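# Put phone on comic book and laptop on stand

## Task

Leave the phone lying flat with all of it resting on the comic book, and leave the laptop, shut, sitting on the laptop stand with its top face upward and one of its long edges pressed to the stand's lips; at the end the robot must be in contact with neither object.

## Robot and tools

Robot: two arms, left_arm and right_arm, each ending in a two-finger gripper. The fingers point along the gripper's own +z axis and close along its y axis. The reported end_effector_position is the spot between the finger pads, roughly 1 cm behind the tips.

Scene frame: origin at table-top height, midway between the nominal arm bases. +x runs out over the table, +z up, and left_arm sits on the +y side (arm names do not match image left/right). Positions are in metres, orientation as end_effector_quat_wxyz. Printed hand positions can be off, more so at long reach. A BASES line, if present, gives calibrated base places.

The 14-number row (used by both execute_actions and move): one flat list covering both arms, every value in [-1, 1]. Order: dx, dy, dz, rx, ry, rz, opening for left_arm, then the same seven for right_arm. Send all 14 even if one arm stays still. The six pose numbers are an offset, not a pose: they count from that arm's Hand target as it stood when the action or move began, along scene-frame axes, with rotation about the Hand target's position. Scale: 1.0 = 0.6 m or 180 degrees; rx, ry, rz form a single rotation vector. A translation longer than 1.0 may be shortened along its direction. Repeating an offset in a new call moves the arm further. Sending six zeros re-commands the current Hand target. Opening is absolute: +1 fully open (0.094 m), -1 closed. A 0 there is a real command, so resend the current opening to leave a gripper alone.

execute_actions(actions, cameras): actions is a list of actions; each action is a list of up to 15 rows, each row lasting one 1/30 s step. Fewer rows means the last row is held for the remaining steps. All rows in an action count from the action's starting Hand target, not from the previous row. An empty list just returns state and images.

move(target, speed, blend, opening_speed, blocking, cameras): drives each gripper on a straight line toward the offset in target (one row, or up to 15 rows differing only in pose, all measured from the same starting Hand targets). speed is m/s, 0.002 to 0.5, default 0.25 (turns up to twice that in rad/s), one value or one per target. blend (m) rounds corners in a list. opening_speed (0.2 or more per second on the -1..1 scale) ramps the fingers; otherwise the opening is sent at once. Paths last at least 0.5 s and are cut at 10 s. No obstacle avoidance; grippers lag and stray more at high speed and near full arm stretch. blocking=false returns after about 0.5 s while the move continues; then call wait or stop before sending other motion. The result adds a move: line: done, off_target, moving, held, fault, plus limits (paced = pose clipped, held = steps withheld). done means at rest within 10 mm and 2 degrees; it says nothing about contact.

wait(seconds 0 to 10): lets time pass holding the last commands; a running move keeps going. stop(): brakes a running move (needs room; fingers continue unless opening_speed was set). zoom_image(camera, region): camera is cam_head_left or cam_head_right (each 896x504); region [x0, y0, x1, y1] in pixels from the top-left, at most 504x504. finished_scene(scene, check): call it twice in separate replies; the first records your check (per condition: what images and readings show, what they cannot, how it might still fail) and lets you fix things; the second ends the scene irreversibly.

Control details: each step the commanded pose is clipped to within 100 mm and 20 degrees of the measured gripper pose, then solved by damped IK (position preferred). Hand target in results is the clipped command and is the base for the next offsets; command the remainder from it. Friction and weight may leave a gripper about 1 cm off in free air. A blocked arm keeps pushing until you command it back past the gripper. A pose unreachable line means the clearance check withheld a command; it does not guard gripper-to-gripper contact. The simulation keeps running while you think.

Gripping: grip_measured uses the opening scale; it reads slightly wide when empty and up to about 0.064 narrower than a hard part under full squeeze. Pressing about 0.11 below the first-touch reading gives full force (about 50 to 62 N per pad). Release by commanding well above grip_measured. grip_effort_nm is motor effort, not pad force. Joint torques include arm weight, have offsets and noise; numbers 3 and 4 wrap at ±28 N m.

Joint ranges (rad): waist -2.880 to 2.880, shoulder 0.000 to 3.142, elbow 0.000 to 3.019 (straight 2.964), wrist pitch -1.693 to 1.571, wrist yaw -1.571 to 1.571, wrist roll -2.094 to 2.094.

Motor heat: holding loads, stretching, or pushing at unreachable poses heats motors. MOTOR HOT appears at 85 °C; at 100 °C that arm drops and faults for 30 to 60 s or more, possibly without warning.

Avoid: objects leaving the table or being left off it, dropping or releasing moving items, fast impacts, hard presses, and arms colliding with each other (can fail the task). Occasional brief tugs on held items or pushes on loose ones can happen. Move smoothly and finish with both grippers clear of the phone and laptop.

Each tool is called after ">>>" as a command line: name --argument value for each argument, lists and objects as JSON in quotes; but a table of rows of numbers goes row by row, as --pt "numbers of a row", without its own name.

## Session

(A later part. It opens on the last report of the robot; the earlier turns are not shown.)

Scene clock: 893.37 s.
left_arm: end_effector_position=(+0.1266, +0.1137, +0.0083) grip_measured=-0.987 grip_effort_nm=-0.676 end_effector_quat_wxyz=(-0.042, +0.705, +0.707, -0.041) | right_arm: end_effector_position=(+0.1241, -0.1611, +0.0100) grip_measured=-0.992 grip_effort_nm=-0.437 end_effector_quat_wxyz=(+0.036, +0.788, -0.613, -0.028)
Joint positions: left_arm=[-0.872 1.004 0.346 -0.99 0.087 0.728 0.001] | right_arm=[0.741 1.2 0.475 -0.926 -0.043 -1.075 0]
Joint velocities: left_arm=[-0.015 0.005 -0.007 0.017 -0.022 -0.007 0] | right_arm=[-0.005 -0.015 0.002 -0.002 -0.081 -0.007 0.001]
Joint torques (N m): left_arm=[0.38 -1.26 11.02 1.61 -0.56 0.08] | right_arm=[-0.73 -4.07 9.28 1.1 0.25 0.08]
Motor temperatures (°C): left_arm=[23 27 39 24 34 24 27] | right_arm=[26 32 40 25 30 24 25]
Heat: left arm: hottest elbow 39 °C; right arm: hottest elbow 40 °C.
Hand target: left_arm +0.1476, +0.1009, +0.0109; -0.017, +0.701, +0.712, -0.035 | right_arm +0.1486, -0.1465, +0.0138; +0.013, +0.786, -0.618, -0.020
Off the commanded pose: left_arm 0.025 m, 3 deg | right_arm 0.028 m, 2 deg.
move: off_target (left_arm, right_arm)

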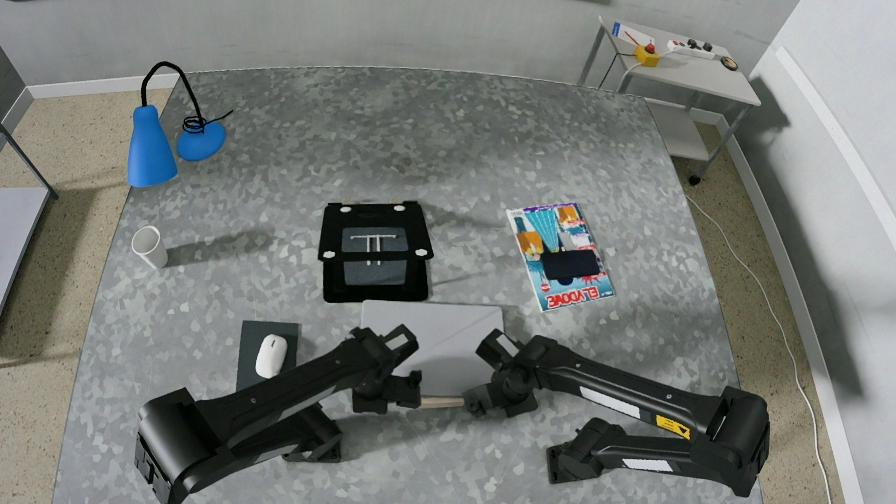

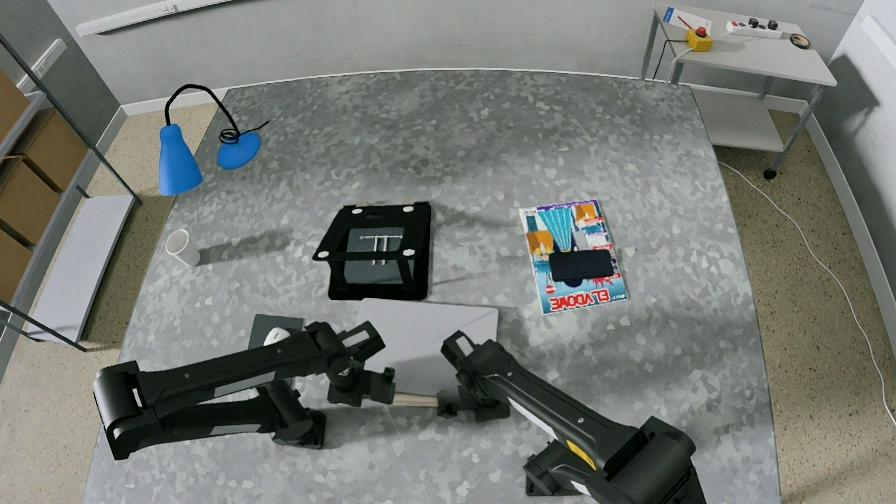

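>>> move --pt "-0.12 0.0 0 0 0 0 -1 -0.12 0 0 0 0 0 -1" --pt "-0.12 0.0 0.2 0 0 -0.033 -1 -0.12 0 0.2 0 0 -0.103 -1" --pt "0.0 0.15 0.2 0 0 -0.033 -1 0.0 -0.12 0.2 0 0 -0.103 -1" --pt "0.18 0.22 0.2 0 0 -0.033 -1 0.18 -0.2 0.2 0 0 -0.103 -1" --speed 0.2 --blend '[0.0,0.03,0.03,0.0]'

>>> move --pt "0 0.03 0 -0.139 0 0 0.4 0 -0.03 0 0.139 0 0 0.4" --pt "0 0.06 0 -0.278 0 0 0.4 0 -0.06 0 0.278 0 0 0.4" --speed 0.25

>>> zoom_image --camera "cam_head_left" --region '[240, 240, 640, 464]'

Scene clock: 906.67 s.
left_arm: end_effector_position=(+0.2306, +0.2309, +0.1097) grip_measured=-0.987 grip_effort_nm=-0.676 end_effector_quat_wxyz=(-0.047, +0.738, +0.672, -0.054) | right_arm: end_effector_position=(+0.2321, -0.2677, +0.1207) grip_measured=-0.992 grip_effort_nm=-0.437 end_effector_quat_wxyz=(-0.026, -0.676, +0.736, +0.031)
Joint positions: left_arm=[-0.076 1.002 0.646 -1.357 0.01 1.618 0.001] | right_arm=[0.148 1.144 0.776 -1.279 -0.023 -1.334 0]
Joint velocities: left_arm=[-0.005 -0.005 -0.012 -0.002 0.095 -0.037 0] | right_arm=[-0.005 -0.005 -0.012 -0.007 -0.066 0.007 -0.001]
Joint torques (N m): left_arm=[0.21 -3.31 15.76 0.1 0.15 0.14] | right_arm=[-0.21 -6.18 11.85 0.18 -0.13 0.04]
Motor temperatures (°C): left_arm=[23 27 39 24 34 24 27] | right_arm=[26 32 40 25 29 24 25]
Heat: left arm: hottest elbow 39 °C; right arm: hottest elbow 40 °C.
Hand target: left_arm +0.2582, +0.2323, +0.1290; -0.022, +0.737, +0.675, -0.034 | right_arm +0.2570, -0.2664, +0.1356; +0.006, +0.676, -0.737, -0.020
Off the commanded pose: left_arm 0.033 m, 4 deg | right_arm 0.028 m, 2 deg.
move: off_target (left_arm, right_arm)

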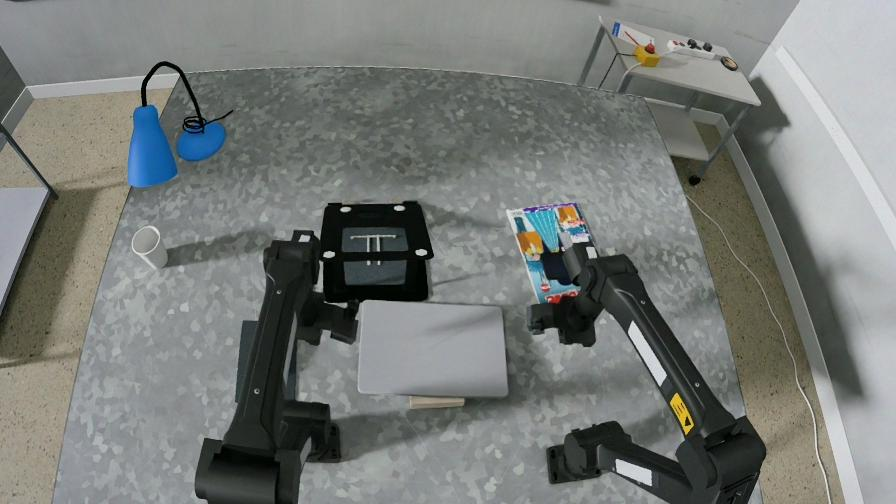

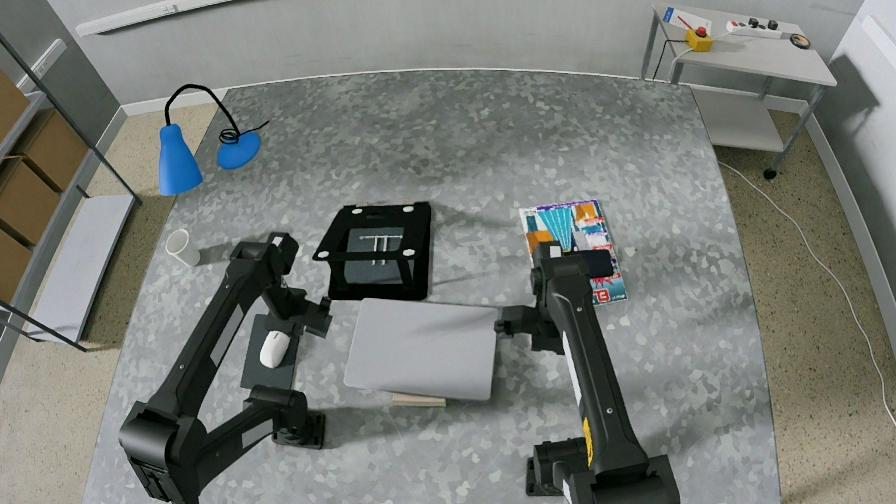

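Scene clock: 909.47 s.
left_arm: end_effector_position=(+0.2399, +0.2544, +0.1141) grip_measured=+0.398 grip_effort_nm=0.134 end_effector_quat_wxyz=(+0.193, +0.621, +0.707, -0.279) | right_arm: end_effector_position=(+0.2414, -0.2950, +0.1289) grip_measured=+0.399 grip_effort_nm=0.066 end_effector_quat_wxyz=(-0.278, +0.612, -0.662, -0.331)
Joint positions: left_arm=[0.475 1.22 0.68 -1.479 0.546 2.073 0.066] | right_arm=[-0.405 1.384 0.791 -1.47 -0.78 -2.098 0.066]
Joint velocities: left_arm=[0.015 -0.005 -0.002 0.012 -0.022 0.081 0] | right_arm=[-0.005 0.005 -0.007 -0.007 -0.022 0.007 -0.001]
Joint torques (N m): left_arm=[-0.09 -5.3 13.31 -1.16 0.43 0.11] | right_arm=[-0.26 -8.35 9.61 -1.07 -0.48 0.08]
Motor temperatures (°C): left_arm=[23 27 39 24 34 24 27] | right_arm=[26 32 40 25 29 24 25]
Heat: left arm: hottest elbow 39 °C; right arm: hottest elbow 40 °C.
Hand target: left_arm +0.2568, +0.2678, +0.1277; +0.286, +0.677, +0.597, -0.321 | right_arm +0.2574, -0.3046, +0.1369; -0.286, +0.615, -0.661, -0.323
Off the commanded pose: left_arm 0.027 m, 19 deg | right_arm 0.019 m, 1 deg.
joint sent to its limit (left arm) — joint 6 (wrist roll), upper limit. The joint targets are off in orientation, not in position.
joint sent to its limit (right arm) — joint 6 (wrist roll), lower limit. The joint targets still meet the commanded pose.
move: off_target (left_arm, right_arm)

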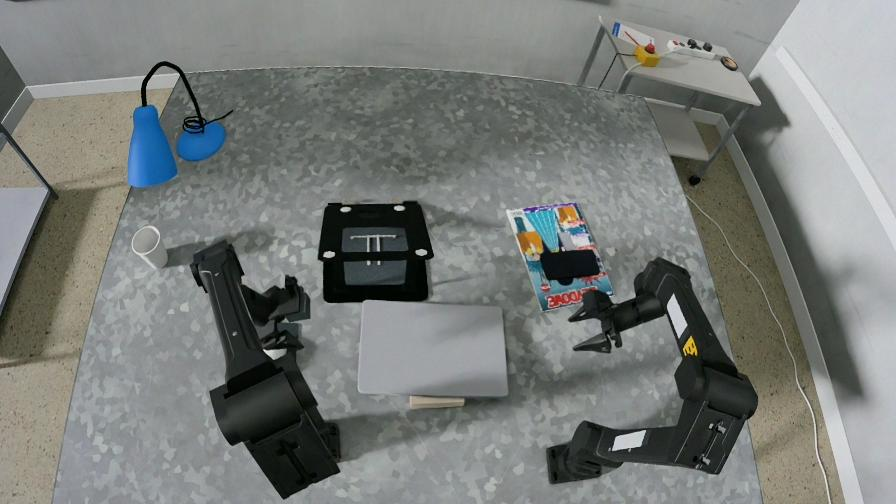

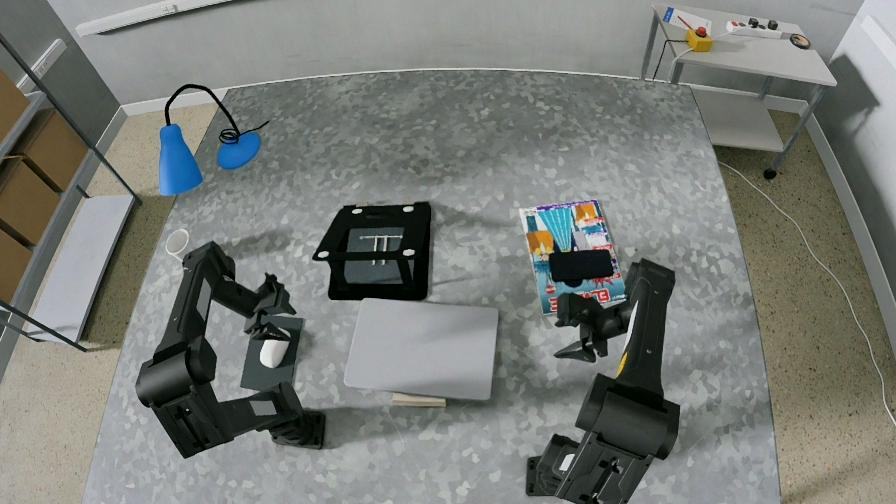

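Scaled by 1.260.

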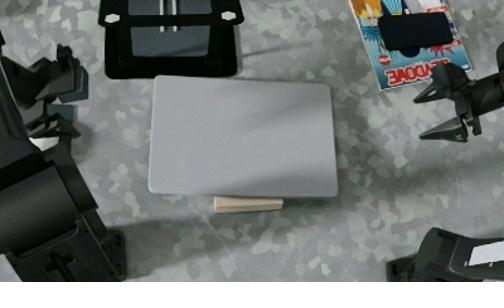

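>>> zoom_image --camera "cam_head_left" --region '[340, 280, 530, 420]'

>>> zoom_image --camera "cam_head_right" --region '[320, 280, 520, 420]'

Scaled by 2.653.

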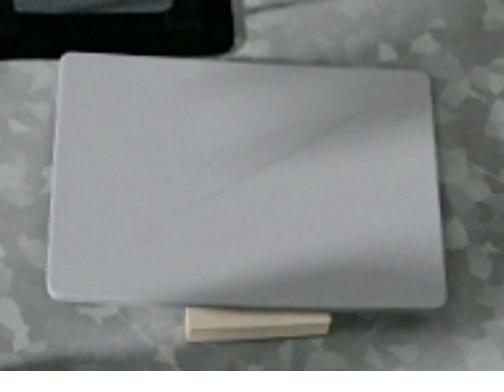

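Scaled by 2.520.

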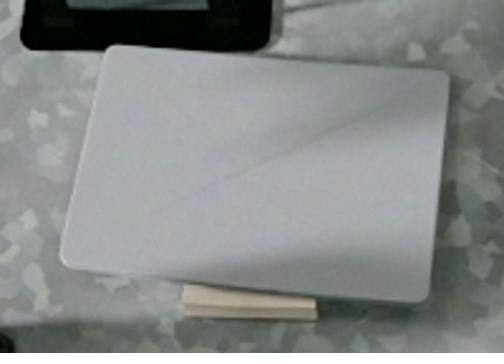

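>>> zoom_image --camera "cam_head_left" --region '[400, 370, 520, 420]'

>>> zoom_image --camera "cam_head_right" --region '[330, 360, 510, 420]'

Scaled by 4.200.

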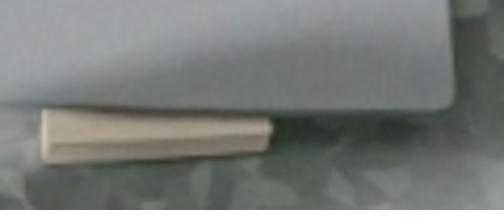

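Scaled by 2.800.

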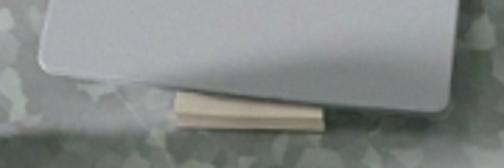

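>>> move --target '[-0.08,0,0.05,0.278,0,0,-0.2,-0.08,0,0.05,-0.278,0,0,-0.2]' --speed 0.3 --cameras '[]'

>>> move --target '[0,0,0.0,0,0,0.5,-0.2,0,0,0,0,0,-0.5,-0.2]' --speed 0.4 --cameras '[]'

>>> move --target '[0,0,0,-0.333,0,0,-0.2,0,0,0,0.333,0,0,-0.2]' --speed 0.3

Scene clock: 967.43 s.
left_arm: end_effector_position=(+0.2067, +0.2706, +0.1494) grip_measured=-0.198 grip_effort_nm=-0.081 end_effector_quat_wxyz=(-0.026, +0.730, +0.681, -0.043) | right_arm: end_effector_position=(+0.2089, -0.3050, +0.1607) grip_measured=-0.199 grip_effort_nm=-0.081 end_effector_quat_wxyz=(+0.008, +0.680, -0.733, -0.024)
Joint positions: left_arm=[0.138 0.857 0.68 -1.495 0.004 1.807 0.038] | right_arm=[0.007 1.002 0.791 -1.405 -0.025 -1.484 0.038]
Joint velocities: left_arm=[0.005 -0.015 -0.002 -0.007 0.051 -0.066 0] | right_arm=[0.005 0.005 -0.002 0.007 -0.007 -0.007 -0.002]
Joint torques (N m): left_arm=[-1.96 -3.72 11.78 -0.27 -0.03 -0.11] | right_arm=[1.44 -6.83 8.84 -0.34 0.03 0.27]
Motor temperatures (°C): left_arm=[23 27 39 24 32 24 27] | right_arm=[26 32 40 25 28 24 25]
Heat: left arm: hottest elbow 39 °C; right arm: hottest elbow 40 °C.
Hand target: left_arm +0.2105, +0.2691, +0.1582; -0.023, +0.733, +0.679, -0.034 | right_arm +0.2097, -0.3023, +0.1673; +0.005, +0.682, -0.732, -0.019
Off the commanded pose: left_arm 0.009 m, 1 deg | right_arm 0.006 m, 2 deg.
move: done
No camera images: "cameras" was empty.

Scene clock: 970.50 s.
left_arm: end_effector_position=(+0.2100, +0.2688, +0.1592) grip_measured=-0.198 grip_effort_nm=-0.085 end_effector_quat_wxyz=(+0.000, +0.041, +0.998, -0.045) | right_arm: end_effector_position=(+0.2114, -0.3034, +0.1685) grip_measured=-0.199 grip_effort_nm=-0.081 end_effector_quat_wxyz=(+0.003, +0.034, +0.999, +0.017)
Joint positions: left_arm=[0.203 0.796 0.68 -1.479 0.086 0.315 0.038] | right_arm=[0.006 0.965 0.791 -1.39 -0.035 0.08 0.038]
Joint velocities: left_arm=[0.005 -0.005 -0.002 -0.007 0.007 -0.037 0.001] | right_arm=[-0.015 -0.015 0.007 -0.002 -0.022 -0.051 -0.001]
Joint torques (N m): left_arm=[-1.55 -4.25 9.47 0.79 -0.1 -0.06] | right_arm=[1.03 -6.89 7.38 0.51 0.1 0.22]
Motor temperatures (°C): left_arm=[23 27 39 24 32 24 27] | right_arm=[26 32 40 25 28 24 25]
Heat: left arm: hottest elbow 39 °C; right arm: hottest elbow 40 °C.
Hand target: left_arm +0.2104, +0.2692, +0.1582; +0.007, +0.038, +0.998, -0.041 | right_arm +0.2097, -0.3023, +0.1675; +0.010, +0.035, +0.999, +0.016
Off the commanded pose: left_arm 0.001 m, 1 deg | right_arm 0.002 m, 1 deg.
move: done
No camera images: "cameras" was empty.

Scene clock: 973.20 s.
left_arm: end_effector_position=(+0.2139, +0.2690, +0.1563) grip_measured=-0.198 grip_effort_nm=-0.085 end_effector_quat_wxyz=(+0.084, -0.003, +0.914, -0.398) | right_arm: end_effector_position=(+0.2144, -0.3044, +0.1715) grip_measured=-0.199 grip_effort_nm=-0.081 end_effector_quat_wxyz=(+0.024, +0.034, +0.871, +0.490)
Joint positions: left_arm=[0.748 1.095 0.653 -1.665 0.677 0.964 0.038] | right_arm=[-0.548 1.292 0.762 -1.669 -0.876 -0.767 0.038]
Joint velocities: left_arm=[-0.005 -0.015 -0.012 0.007 -0.081 -0.066 0] | right_arm=[-0.005 0.005 0.007 -0.017 0.066 -0.066 0]
Joint torques (N m): left_arm=[-0.62 -4.89 7.58 -1.25 0.52 0.19] | right_arm=[-0.26 -7.06 5.46 -1.22 -0.45 -0.01]
Motor temperatures (°C): left_arm=[23 27 39 24 32 24 27] | right_arm=[26 32 40 25 28 24 25]
Heat: left arm: hottest elbow 39 °C; right arm: hottest elbow 40 °C.
Hand target: left_arm +0.2084, +0.2679, +0.1572; +0.017, +0.029, +0.844, -0.536 | right_arm +0.2101, -0.3051, +0.1679; +0.002, +0.038, +0.859, +0.511
Off the commanded pose: left_arm 0.004 m, 19 deg | right_arm 0.007 m, 5 deg.
joint sent to its limit (left arm) — joint 4 (wrist pitch), lower limit. The joint targets are off in orientation, not in position.
joint sent to its limit (right arm) — joint 4 (wrist pitch), lower limit. The joint targets are off in orientation, not in position.
move: off_target (left_arm, right_arm)

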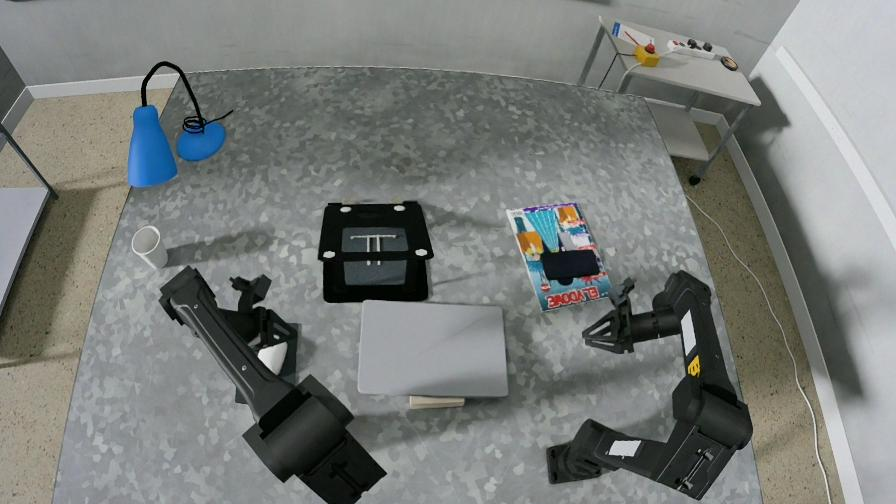

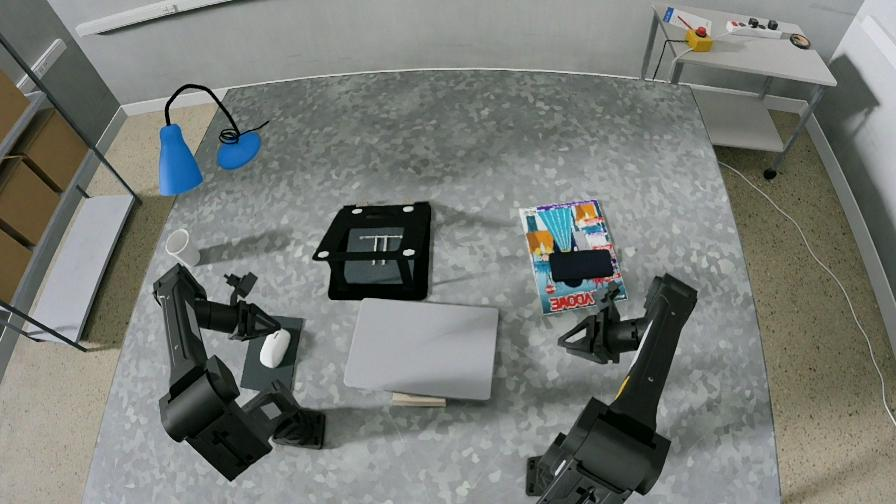

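>>> move --pt "-0.05 -0.08 -0.15 0 0 0 0 -0.075 0.12 -0.15 0 0 0 0" --pt "-0.05 -0.08 -0.195 0 0 0 0 -0.075 0.12 -0.21 0 0 0 0" --speed 0.15

>>> zoom_image --camera "cam_head_left" --region '[280, 280, 600, 460]'

>>> zoom_image --camera "cam_head_right" --region '[260, 280, 600, 470]'

Scene clock: 980.40 s.
left_arm: end_effector_position=(+0.1805, +0.2230, +0.0436) grip_measured=-0.002 grip_effort_nm=0.134 end_effector_quat_wxyz=(+0.019, +0.025, +0.846, -0.532) | right_arm: end_effector_position=(+0.1664, -0.2379, +0.0477) grip_measured=-0.001 grip_effort_nm=0.071 end_effector_quat_wxyz=(+0.013, +0.034, +0.860, +0.508)
Joint positions: left_arm=[0.718 1.595 0.459 -1.385 0.728 1.193 0.047] | right_arm=[-0.395 1.413 0.417 -1.098 -0.98 -0.593 0.047]
Joint velocities: left_arm=[-0.015 -0.005 0.002 0.002 0.007 0.081 0] | right_arm=[-0.015 -0.015 -0.007 -0.007 -0.051 -0.037 -0.001]
Joint torques (N m): left_arm=[-2.96 -7.12 2.17 -0.68 0.37 0.18] | right_arm=[1.49 -5.6 3.08 -0.32 -0.53 0.16]
Motor temperatures (°C): left_arm=[23 27 39 24 32 24 27] | right_arm=[26 32 40 25 28 24 25]
Heat: left arm: hottest elbow 39 °C; right arm: hottest elbow 40 °C.
Hand target: left_arm +0.1781, +0.2180, +0.0413; +0.016, +0.031, +0.844, -0.536 | right_arm +0.1615, -0.2332, +0.0432; +0.001, +0.037, +0.858, +0.512
Off the commanded pose: left_arm 0.005 m, 1 deg | right_arm 0.008 m, 1 deg.
move: done

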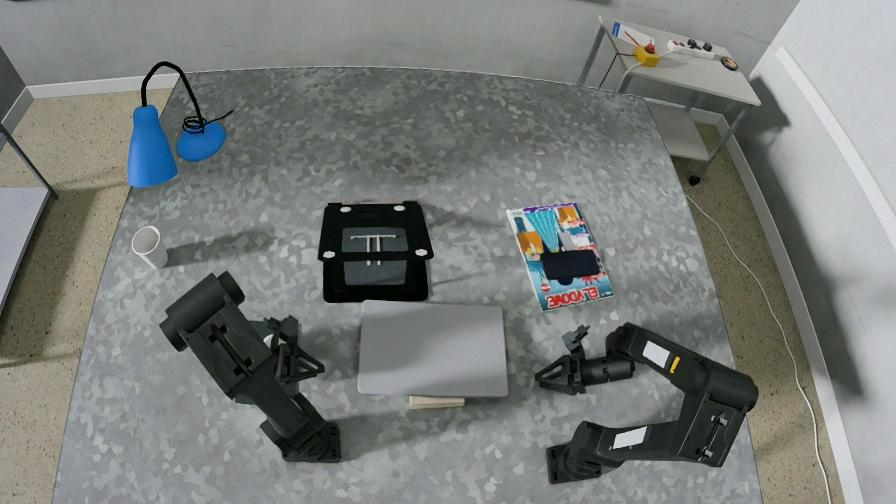

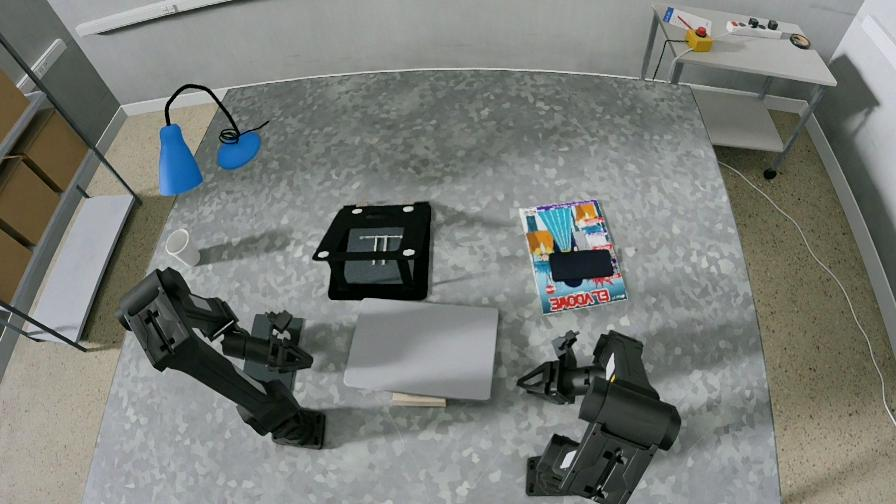

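Scaled by 1.575.

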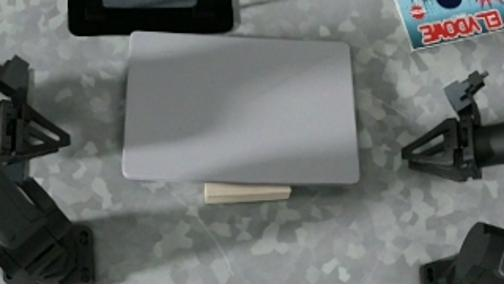

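Scaled by 1.482.

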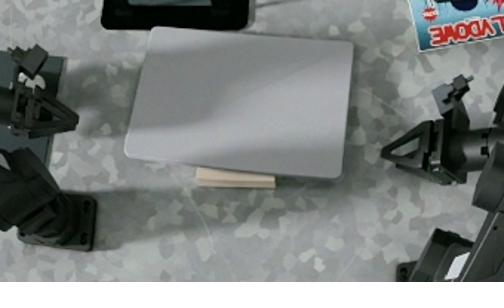

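>>> move --pt "0 0 -0.04 0 0 0 -0.2 0 0 -0.04 0 0 0 -0.2" --pt "0 -0.075 -0.04 0 0 0 -0.2 0 0.09 -0.043 0 0 0 -0.2" --speed 0.08

>>> zoom_image --camera "cam_head_left" --region '[460, 330, 600, 420]'

>>> zoom_image --camera "cam_head_right" --region '[280, 320, 420, 420]'

Scene clock: 991.47 s.
left_arm: end_effector_position=(+0.1819, +0.1773, +0.0210) grip_measured=-0.199 grip_effort_nm=-0.046 end_effector_quat_wxyz=(+0.017, +0.020, +0.841, -0.541) | right_arm: end_effector_position=(+0.1692, -0.1817, +0.0246) grip_measured=-0.199 grip_effort_nm=-0.032 end_effector_quat_wxyz=(+0.007, +0.039, +0.852, +0.523)
Joint positions: left_arm=[0.526 1.632 0.372 -1.163 0.891 1.029 0.038] | right_arm=[-0.124 1.397 0.304 -0.595 -1.097 -0.099 0.038]
Joint velocities: left_arm=[0.005 0.005 0.002 -0.007 0.051 0.007 0.001] | right_arm=[-0.015 -0.015 -0.017 -0.012 0.051 0.022 -0.001]
Joint torques (N m): left_arm=[-2.78 -7.77 0.77 0.05 0.12 0] | right_arm=[1.73 -6.83 2.29 0.51 0.24 0.18]
Motor temperatures (°C): left_arm=[23 27 37 24 32 24 27] | right_arm=[26 32 38 25 28 24 25]
Heat: left arm: hottest elbow 37 °C; right arm: hottest elbow 38 °C.
Hand target: left_arm +0.1784, +0.1732, +0.0179; +0.016, +0.031, +0.844, -0.535 | right_arm +0.1598, -0.1789, +0.0178; -0.002, +0.036, +0.857, +0.513
Off the commanded pose: left_arm 0.007 m, 2 deg | right_arm 0.011 m, 2 deg.
move: off_target (right_arm)

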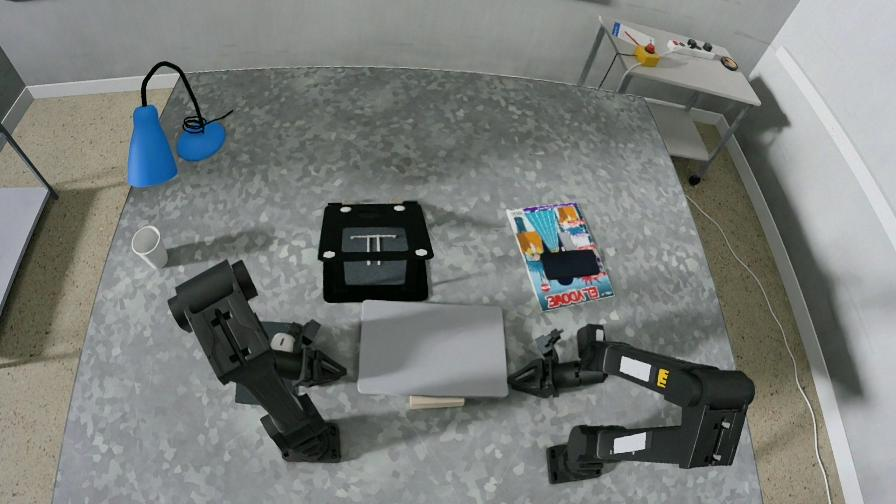

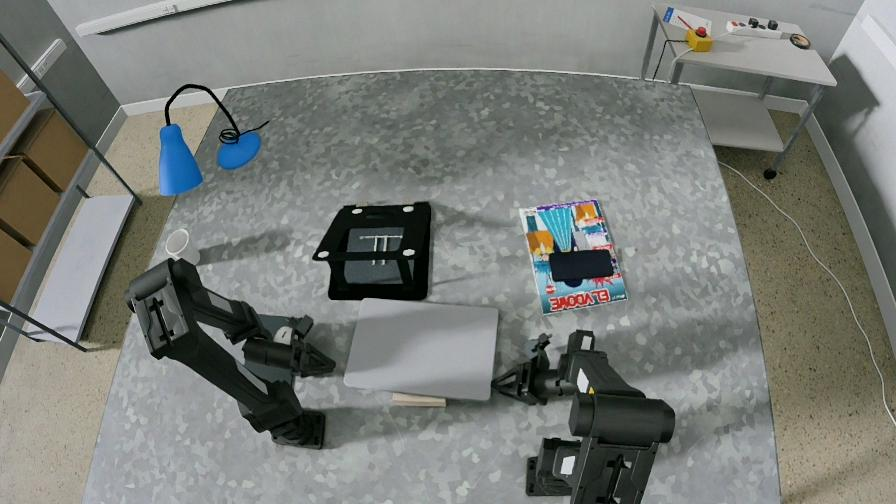

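Scaled by 3.600.

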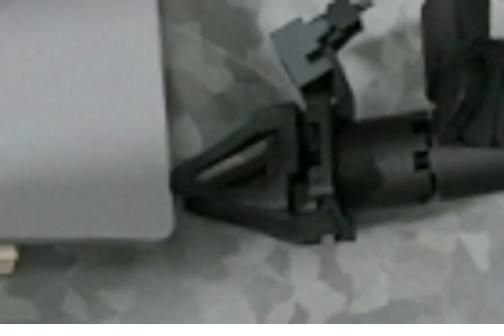

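Scaled by 3.600.

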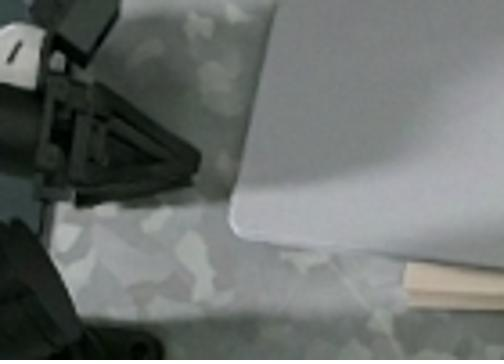

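>>> move --pt "0 0 0 0 0 0 -0.2 0.03 -0.01 0 0 0 0 -0.2" --pt "0 -0.065 0 0 0 0 -0.2 0.03 0.06 0 0 0 0 -0.2" --speed 0.05

>>> zoom_image --camera "cam_head_left" --region '[460, 330, 600, 420]'

>>> zoom_image --camera "cam_head_right" --region '[280, 320, 420, 420]'

Scene clock: 999.27 s.
left_arm: end_effector_position=(+0.1830, +0.1379, +0.0208) grip_measured=-0.199 grip_effort_nm=-0.046 end_effector_quat_wxyz=(+0.018, +0.020, +0.841, -0.540) | right_arm: end_effector_position=(+0.1883, -0.1446, +0.0254) grip_measured=-0.200 grip_effort_nm=-0.017 end_effector_quat_wxyz=(+0.007, +0.032, +0.852, +0.523)
Joint positions: left_arm=[0.308 1.521 0.296 -0.958 1.038 0.741 0.038] | right_arm=[0.063 1.385 0.287 -0.243 -1.088 0.284 0.038]
Joint velocities: left_arm=[-0.005 0.005 0.002 -0.002 -0.022 -0.095 0] | right_arm=[-0.015 -0.005 0.012 -0.007 -0.081 0.007 -0.001]
Joint torques (N m): left_arm=[-3.02 -6.71 1.48 0.31 0.19 0.01] | right_arm=[1.79 -6.95 2.52 0.76 0.25 0.16]
Motor temperatures (°C): left_arm=[23 27 37 24 32 24 27] | right_arm=[26 32 38 25 27 23 25]
Heat: left arm: hottest elbow 37 °C; right arm: hottest elbow 38 °C.
Hand target: left_arm +0.1786, +0.1346, +0.0181; +0.017, +0.031, +0.844, -0.535 | right_arm +0.1771, -0.1429, +0.0172; -0.004, +0.034, +0.857, +0.513
Off the commanded pose: left_arm 0.007 m, 1 deg | right_arm 0.013 m, 2 deg.
move: off_target (right_arm)

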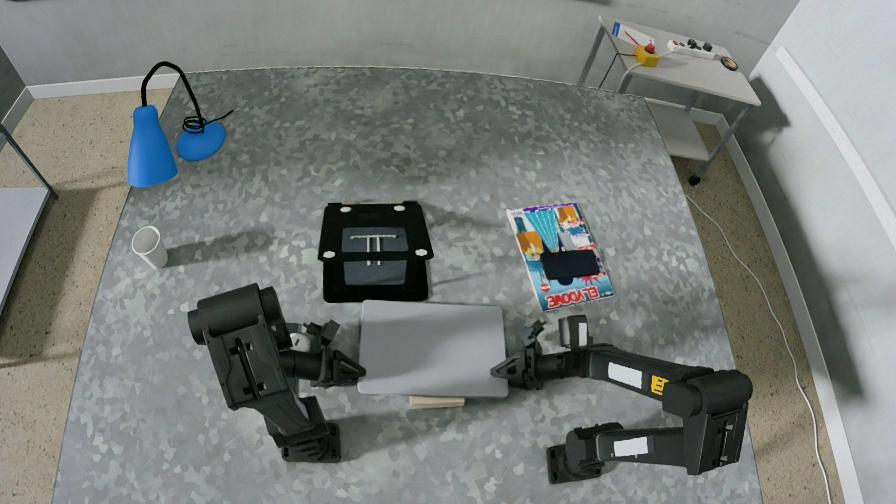

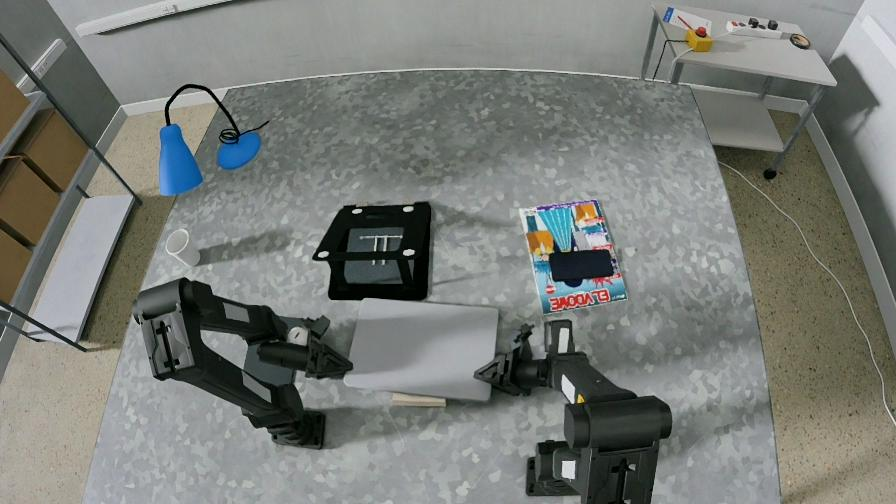

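Scaled by 3.600.

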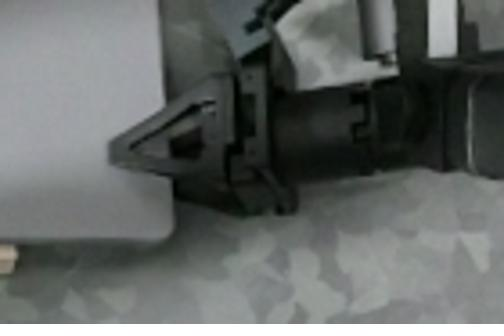

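Scaled by 3.600.

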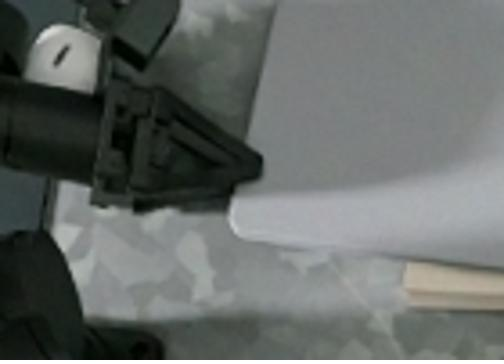

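>>> move --target '[0.0,-0.045,0,0,0,0,-0.2,0.0,0.0,0,0,0,0,-0.2]' --speed 0.05

>>> zoom_image --camera "cam_head_left" --region '[320, 280, 540, 420]'

>>> zoom_image --camera "cam_head_right" --region '[300, 280, 520, 420]'

Scene clock: 1003.17 s.
left_arm: end_effector_position=(+0.1851, +0.1110, +0.0211) grip_measured=-0.199 grip_effort_nm=-0.046 end_effector_quat_wxyz=(+0.021, +0.022, +0.842, -0.539) | right_arm: end_effector_position=(+0.1884, -0.1446, +0.0255) grip_measured=-0.200 grip_effort_nm=-0.012 end_effector_quat_wxyz=(+0.007, +0.033, +0.852, +0.523)
Joint positions: left_arm=[0.137 1.409 0.235 -0.715 1.116 0.416 0.038] | right_arm=[0.063 1.385 0.287 -0.242 -1.087 0.285 0.038]
Joint velocities: left_arm=[-0.005 -0.005 0.002 -0.017 -0.037 0.081 0] | right_arm=[-0.005 -0.005 -0.012 -0.012 0.037 -0.007 0]
Joint torques (N m): left_arm=[-2.55 -6.65 2.39 0.51 0.15 -0.02] | right_arm=[1.79 -6.89 2.56 0.8 0.24 0.16]
Motor temperatures (°C): left_arm=[23 27 36 24 32 24 27] | right_arm=[26 32 37 25 27 23 25]
Heat: left arm: hottest elbow 36 °C; right arm: hottest elbow 37 °C.
Hand target: left_arm +0.1791, +0.1080, +0.0182; +0.018, +0.030, +0.844, -0.535 | right_arm +0.1771, -0.1429, +0.0172; -0.004, +0.034, +0.857, +0.513
Off the commanded pose: left_arm 0.008 m, 1 deg | right_arm 0.014 m, 2 deg.
move: off_target (right_arm)

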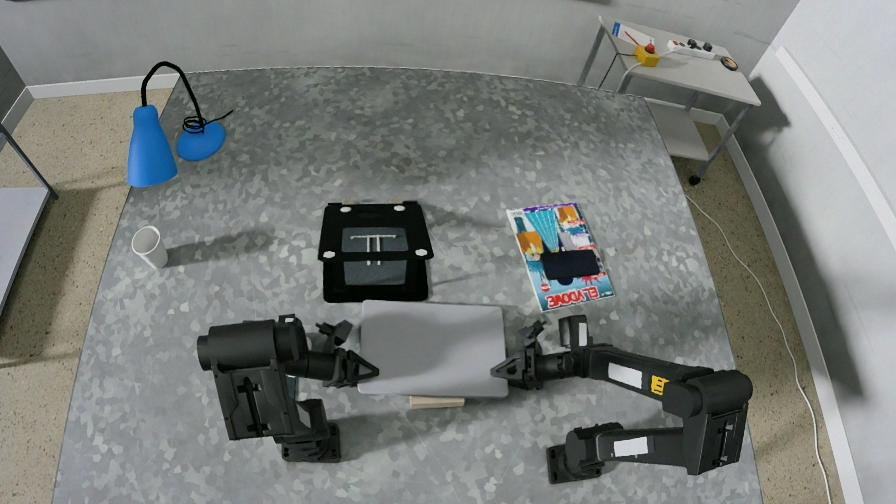

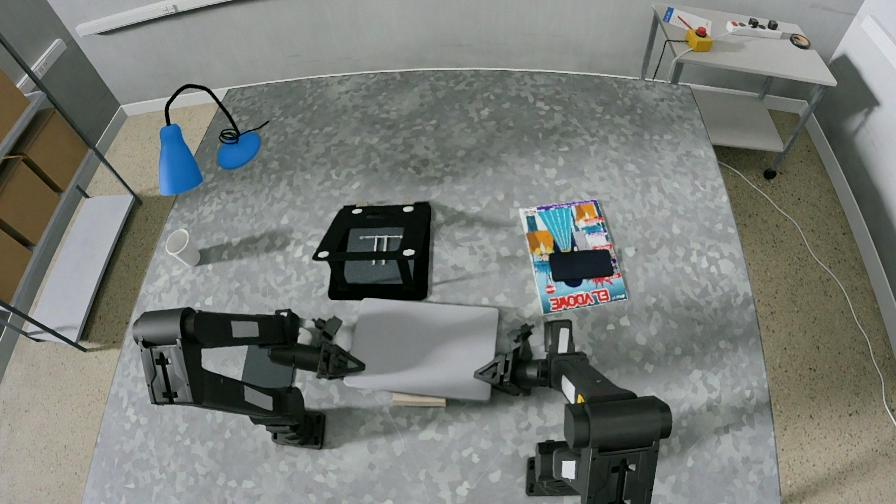

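Scaled by 2.291.

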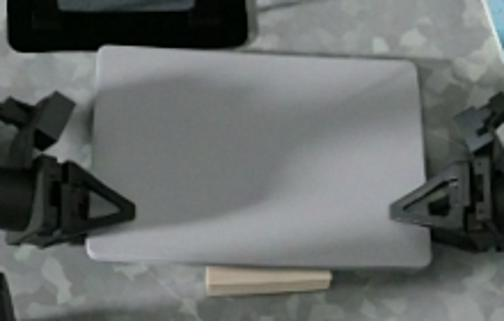

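Scaled by 2.291.

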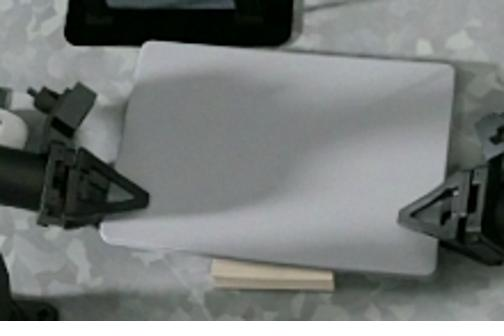

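>>> move --target '[0.0,0,0.01,0,0,0,-0.9,0.0,0.0,0.01,0,0,0,-0.9]' --speed 0.05 --opening_speed 0.5

>>> zoom_image --camera "cam_head_left" --region '[320, 280, 540, 420]'

Scene clock: 1007.83 s.
left_arm: end_effector_position=(+0.1824, +0.1100, +0.0226) grip_measured=-0.413 grip_effort_nm=-1.009 end_effector_quat_wxyz=(+0.008, +0.008, +0.843, -0.538) | right_arm: end_effector_position=(+0.1866, -0.1436, +0.0268) grip_measured=-0.453 grip_effort_nm=-1.038 end_effector_quat_wxyz=(+0.003, +0.036, +0.853, +0.521)
Joint positions: left_arm=[0.13 1.391 0.231 -0.727 1.112 0.375 0.028] | right_arm=[0.07 1.371 0.285 -0.251 -1.083 0.3 0.026]
Joint velocities: left_arm=[-0.005 -0.024 0.007 0.017 -0.037 -0.037 0] | right_arm=[0.005 -0.024 -0.017 -0.007 -0.022 -0.007 0]
Joint torques (N m): left_arm=[-3.25 -7.94 2.93 -0.36 0.32 0.37] | right_arm=[1.44 -8.06 3.02 0.13 0.1 0.07]
Motor temperatures (°C): left_arm=[23 27 36 24 31 24 27] | right_arm=[26 32 37 25 27 23 25]
Heat: left arm: hottest elbow 36 °C; right arm: hottest elbow 37 °C.
Hand target: left_arm +0.1790, +0.1081, +0.0241; +0.018, +0.030, +0.844, -0.535 | right_arm +0.1771, -0.1428, +0.0231; -0.004, +0.034, +0.857, +0.513
Off the commanded pose: left_arm 0.004 m, 3 deg | right_arm 0.010 m, 1 deg.
move: off_target (left_arm)

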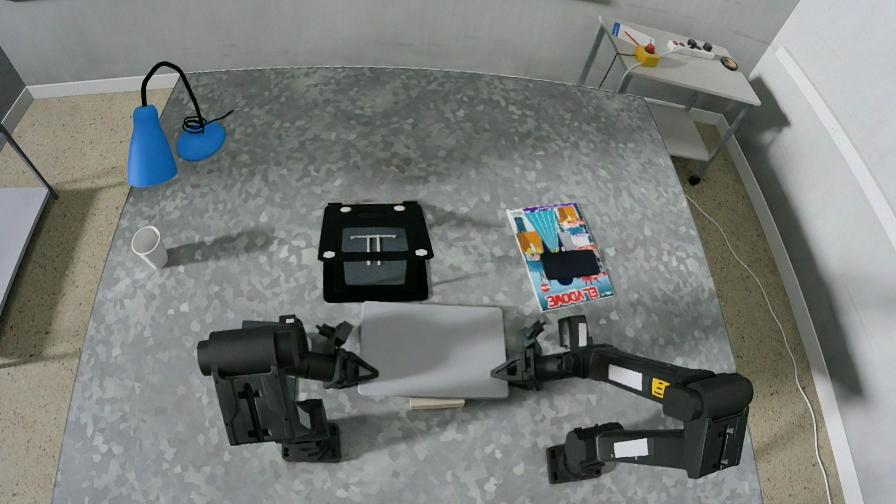

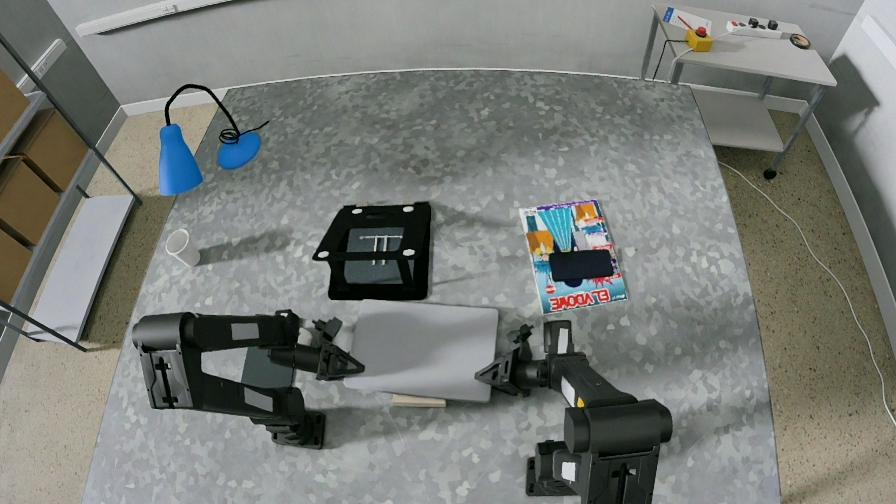

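Scaled by 2.291.

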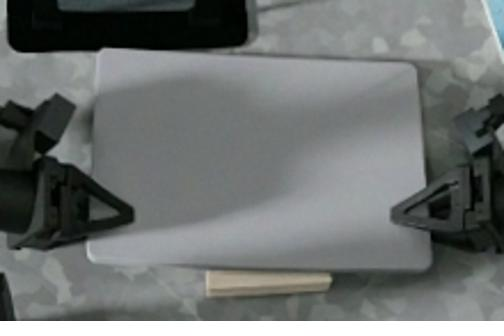

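>>> move --pt "0.0 0 -0.01 0 0 0 -0.15 0.0 0.0 -0.01 0 0 0 -0.15" --speed 0.05 --opening_speed 1 --cameras '[]'

>>> move --pt "0.0 0.09 0 0 0 0 -0.15 0.0 -0.09 0 0 0 0 -0.15" --pt "0.08 0.09 -0.003 0 0 0 -0.15 0.09 -0.09 -0.003 0 0 0 -0.15" --speed 0.1

>>> zoom_image --camera "cam_head_left" --region '[300, 270, 560, 420]'

Scene clock: 1020.50 s.
left_arm: end_effector_position=(+0.1844, +0.1101, +0.0220) grip_measured=-0.153 grip_effort_nm=0.164 end_effector_quat_wxyz=(+0.021, +0.020, +0.843, -0.538) | right_arm: end_effector_position=(+0.1861, -0.1436, +0.0265) grip_measured=-0.153 grip_effort_nm=0.115 end_effector_quat_wxyz=(+0.004, +0.035, +0.852, +0.522)
Joint positions: left_arm=[0.13 1.391 0.23 -0.709 1.115 0.394 0.04] | right_arm=[0.07 1.371 0.282 -0.243 -1.084 0.3 0.04]
Joint velocities: left_arm=[0.005 0.005 0.012 0.017 -0.022 -0.022 0.001] | right_arm=[0.005 -0.015 -0.007 -0.027 -0.007 -0.066 -0.002]
Joint torques (N m): left_arm=[-2.2 -4.89 3 0.31 0.21 0.19] | right_arm=[1.38 -5.66 3 0.83 0.14 0.05]
Motor temperatures (°C): left_arm=[22 27 35 24 31 24 27] | right_arm=[26 32 36 25 27 23 26]
Heat: left arm: hottest elbow 35 °C; right arm: hottest elbow 36 °C.
Hand target: left_arm +0.1790, +0.1080, +0.0182; +0.018, +0.030, +0.844, -0.535 | right_arm +0.1772, -0.1429, +0.0172; -0.004, +0.034, +0.857, +0.513
Off the commanded pose: left_arm 0.007 m, 1 deg | right_arm 0.013 m, 2 deg.
move: off_target (right_arm)
No camera images: "cameras" was empty.

Scene clock: 1022.37 s.
left_arm: end_effector_position=(+0.2117, +0.1581, +0.0218) grip_measured=-0.153 grip_effort_nm=0.164 end_effector_quat_wxyz=(+0.007, +0.015, +0.840, -0.543) | right_arm: end_effector_position=(+0.2160, -0.1934, +0.0254) grip_measured=-0.152 grip_effort_nm=0.105 end_effector_quat_wxyz=(-0.009, +0.046, +0.849, +0.527)
Joint positions: left_arm=[0.356 1.615 0.407 -1.064 1.004 0.817 0.04] | right_arm=[-0.151 1.539 0.459 -0.708 -1.097 -0.172 0.04]
Joint velocities: left_arm=[0.005 -0.005 -0.012 -0.012 0.007 -0.037 0] | right_arm=[0.005 0.005 -0.007 0.002 -0.007 0.022 0]
Joint torques (N m): left_arm=[-2.32 -6.48 5.65 0.25 0.32 0.01] | right_arm=[0.62 -5.77 5.98 0.95 0.5 0.04]
Motor temperatures (°C): left_arm=[22 27 35 24 31 24 27] | right_arm=[26 32 36 25 27 23 26]
Heat: left arm: hottest elbow 35 °C; right arm: hottest elbow 36 °C.
Hand target: left_arm +0.2267, +0.1614, +0.0163; +0.017, +0.031, +0.844, -0.535 | right_arm +0.2318, -0.1976, +0.0146; -0.001, +0.036, +0.857, +0.513
Off the commanded pose: left_arm 0.017 m, 2 deg | right_arm 0.019 m, 2 deg.
move: off_target (left_arm, right_arm)

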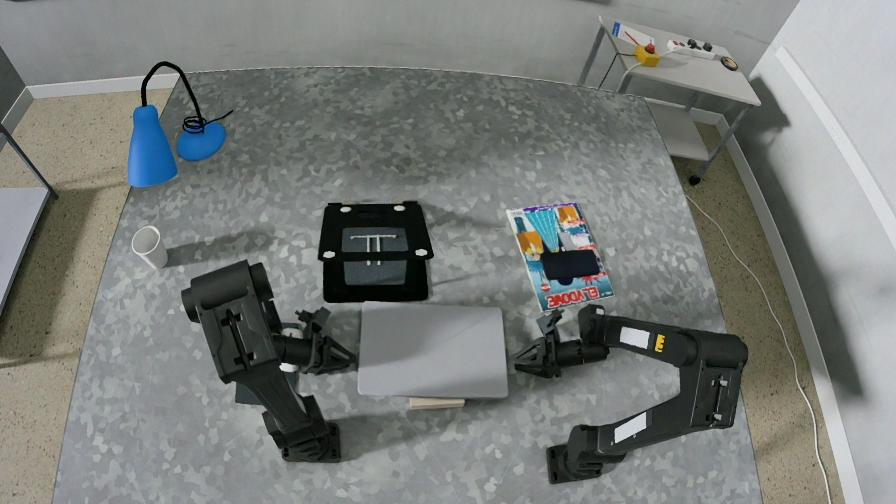

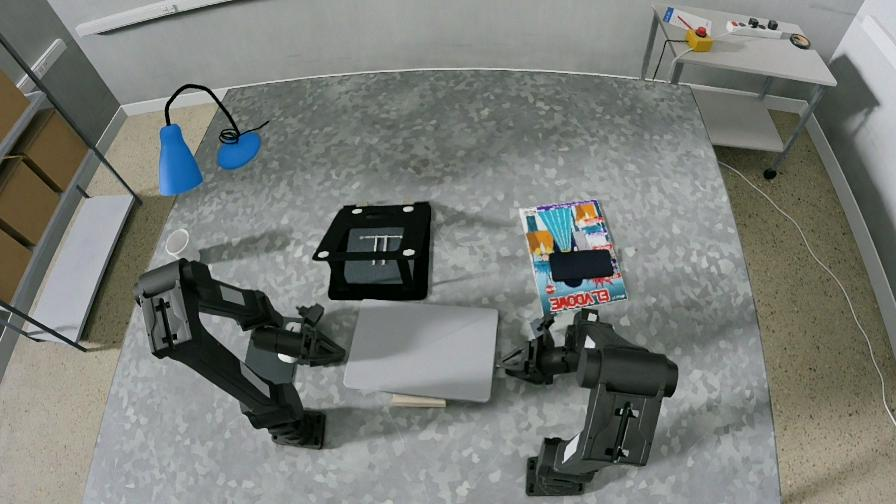

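Scaled by 1.938.

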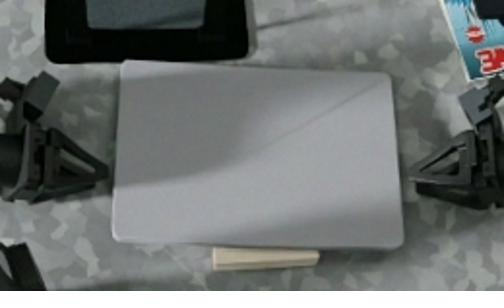

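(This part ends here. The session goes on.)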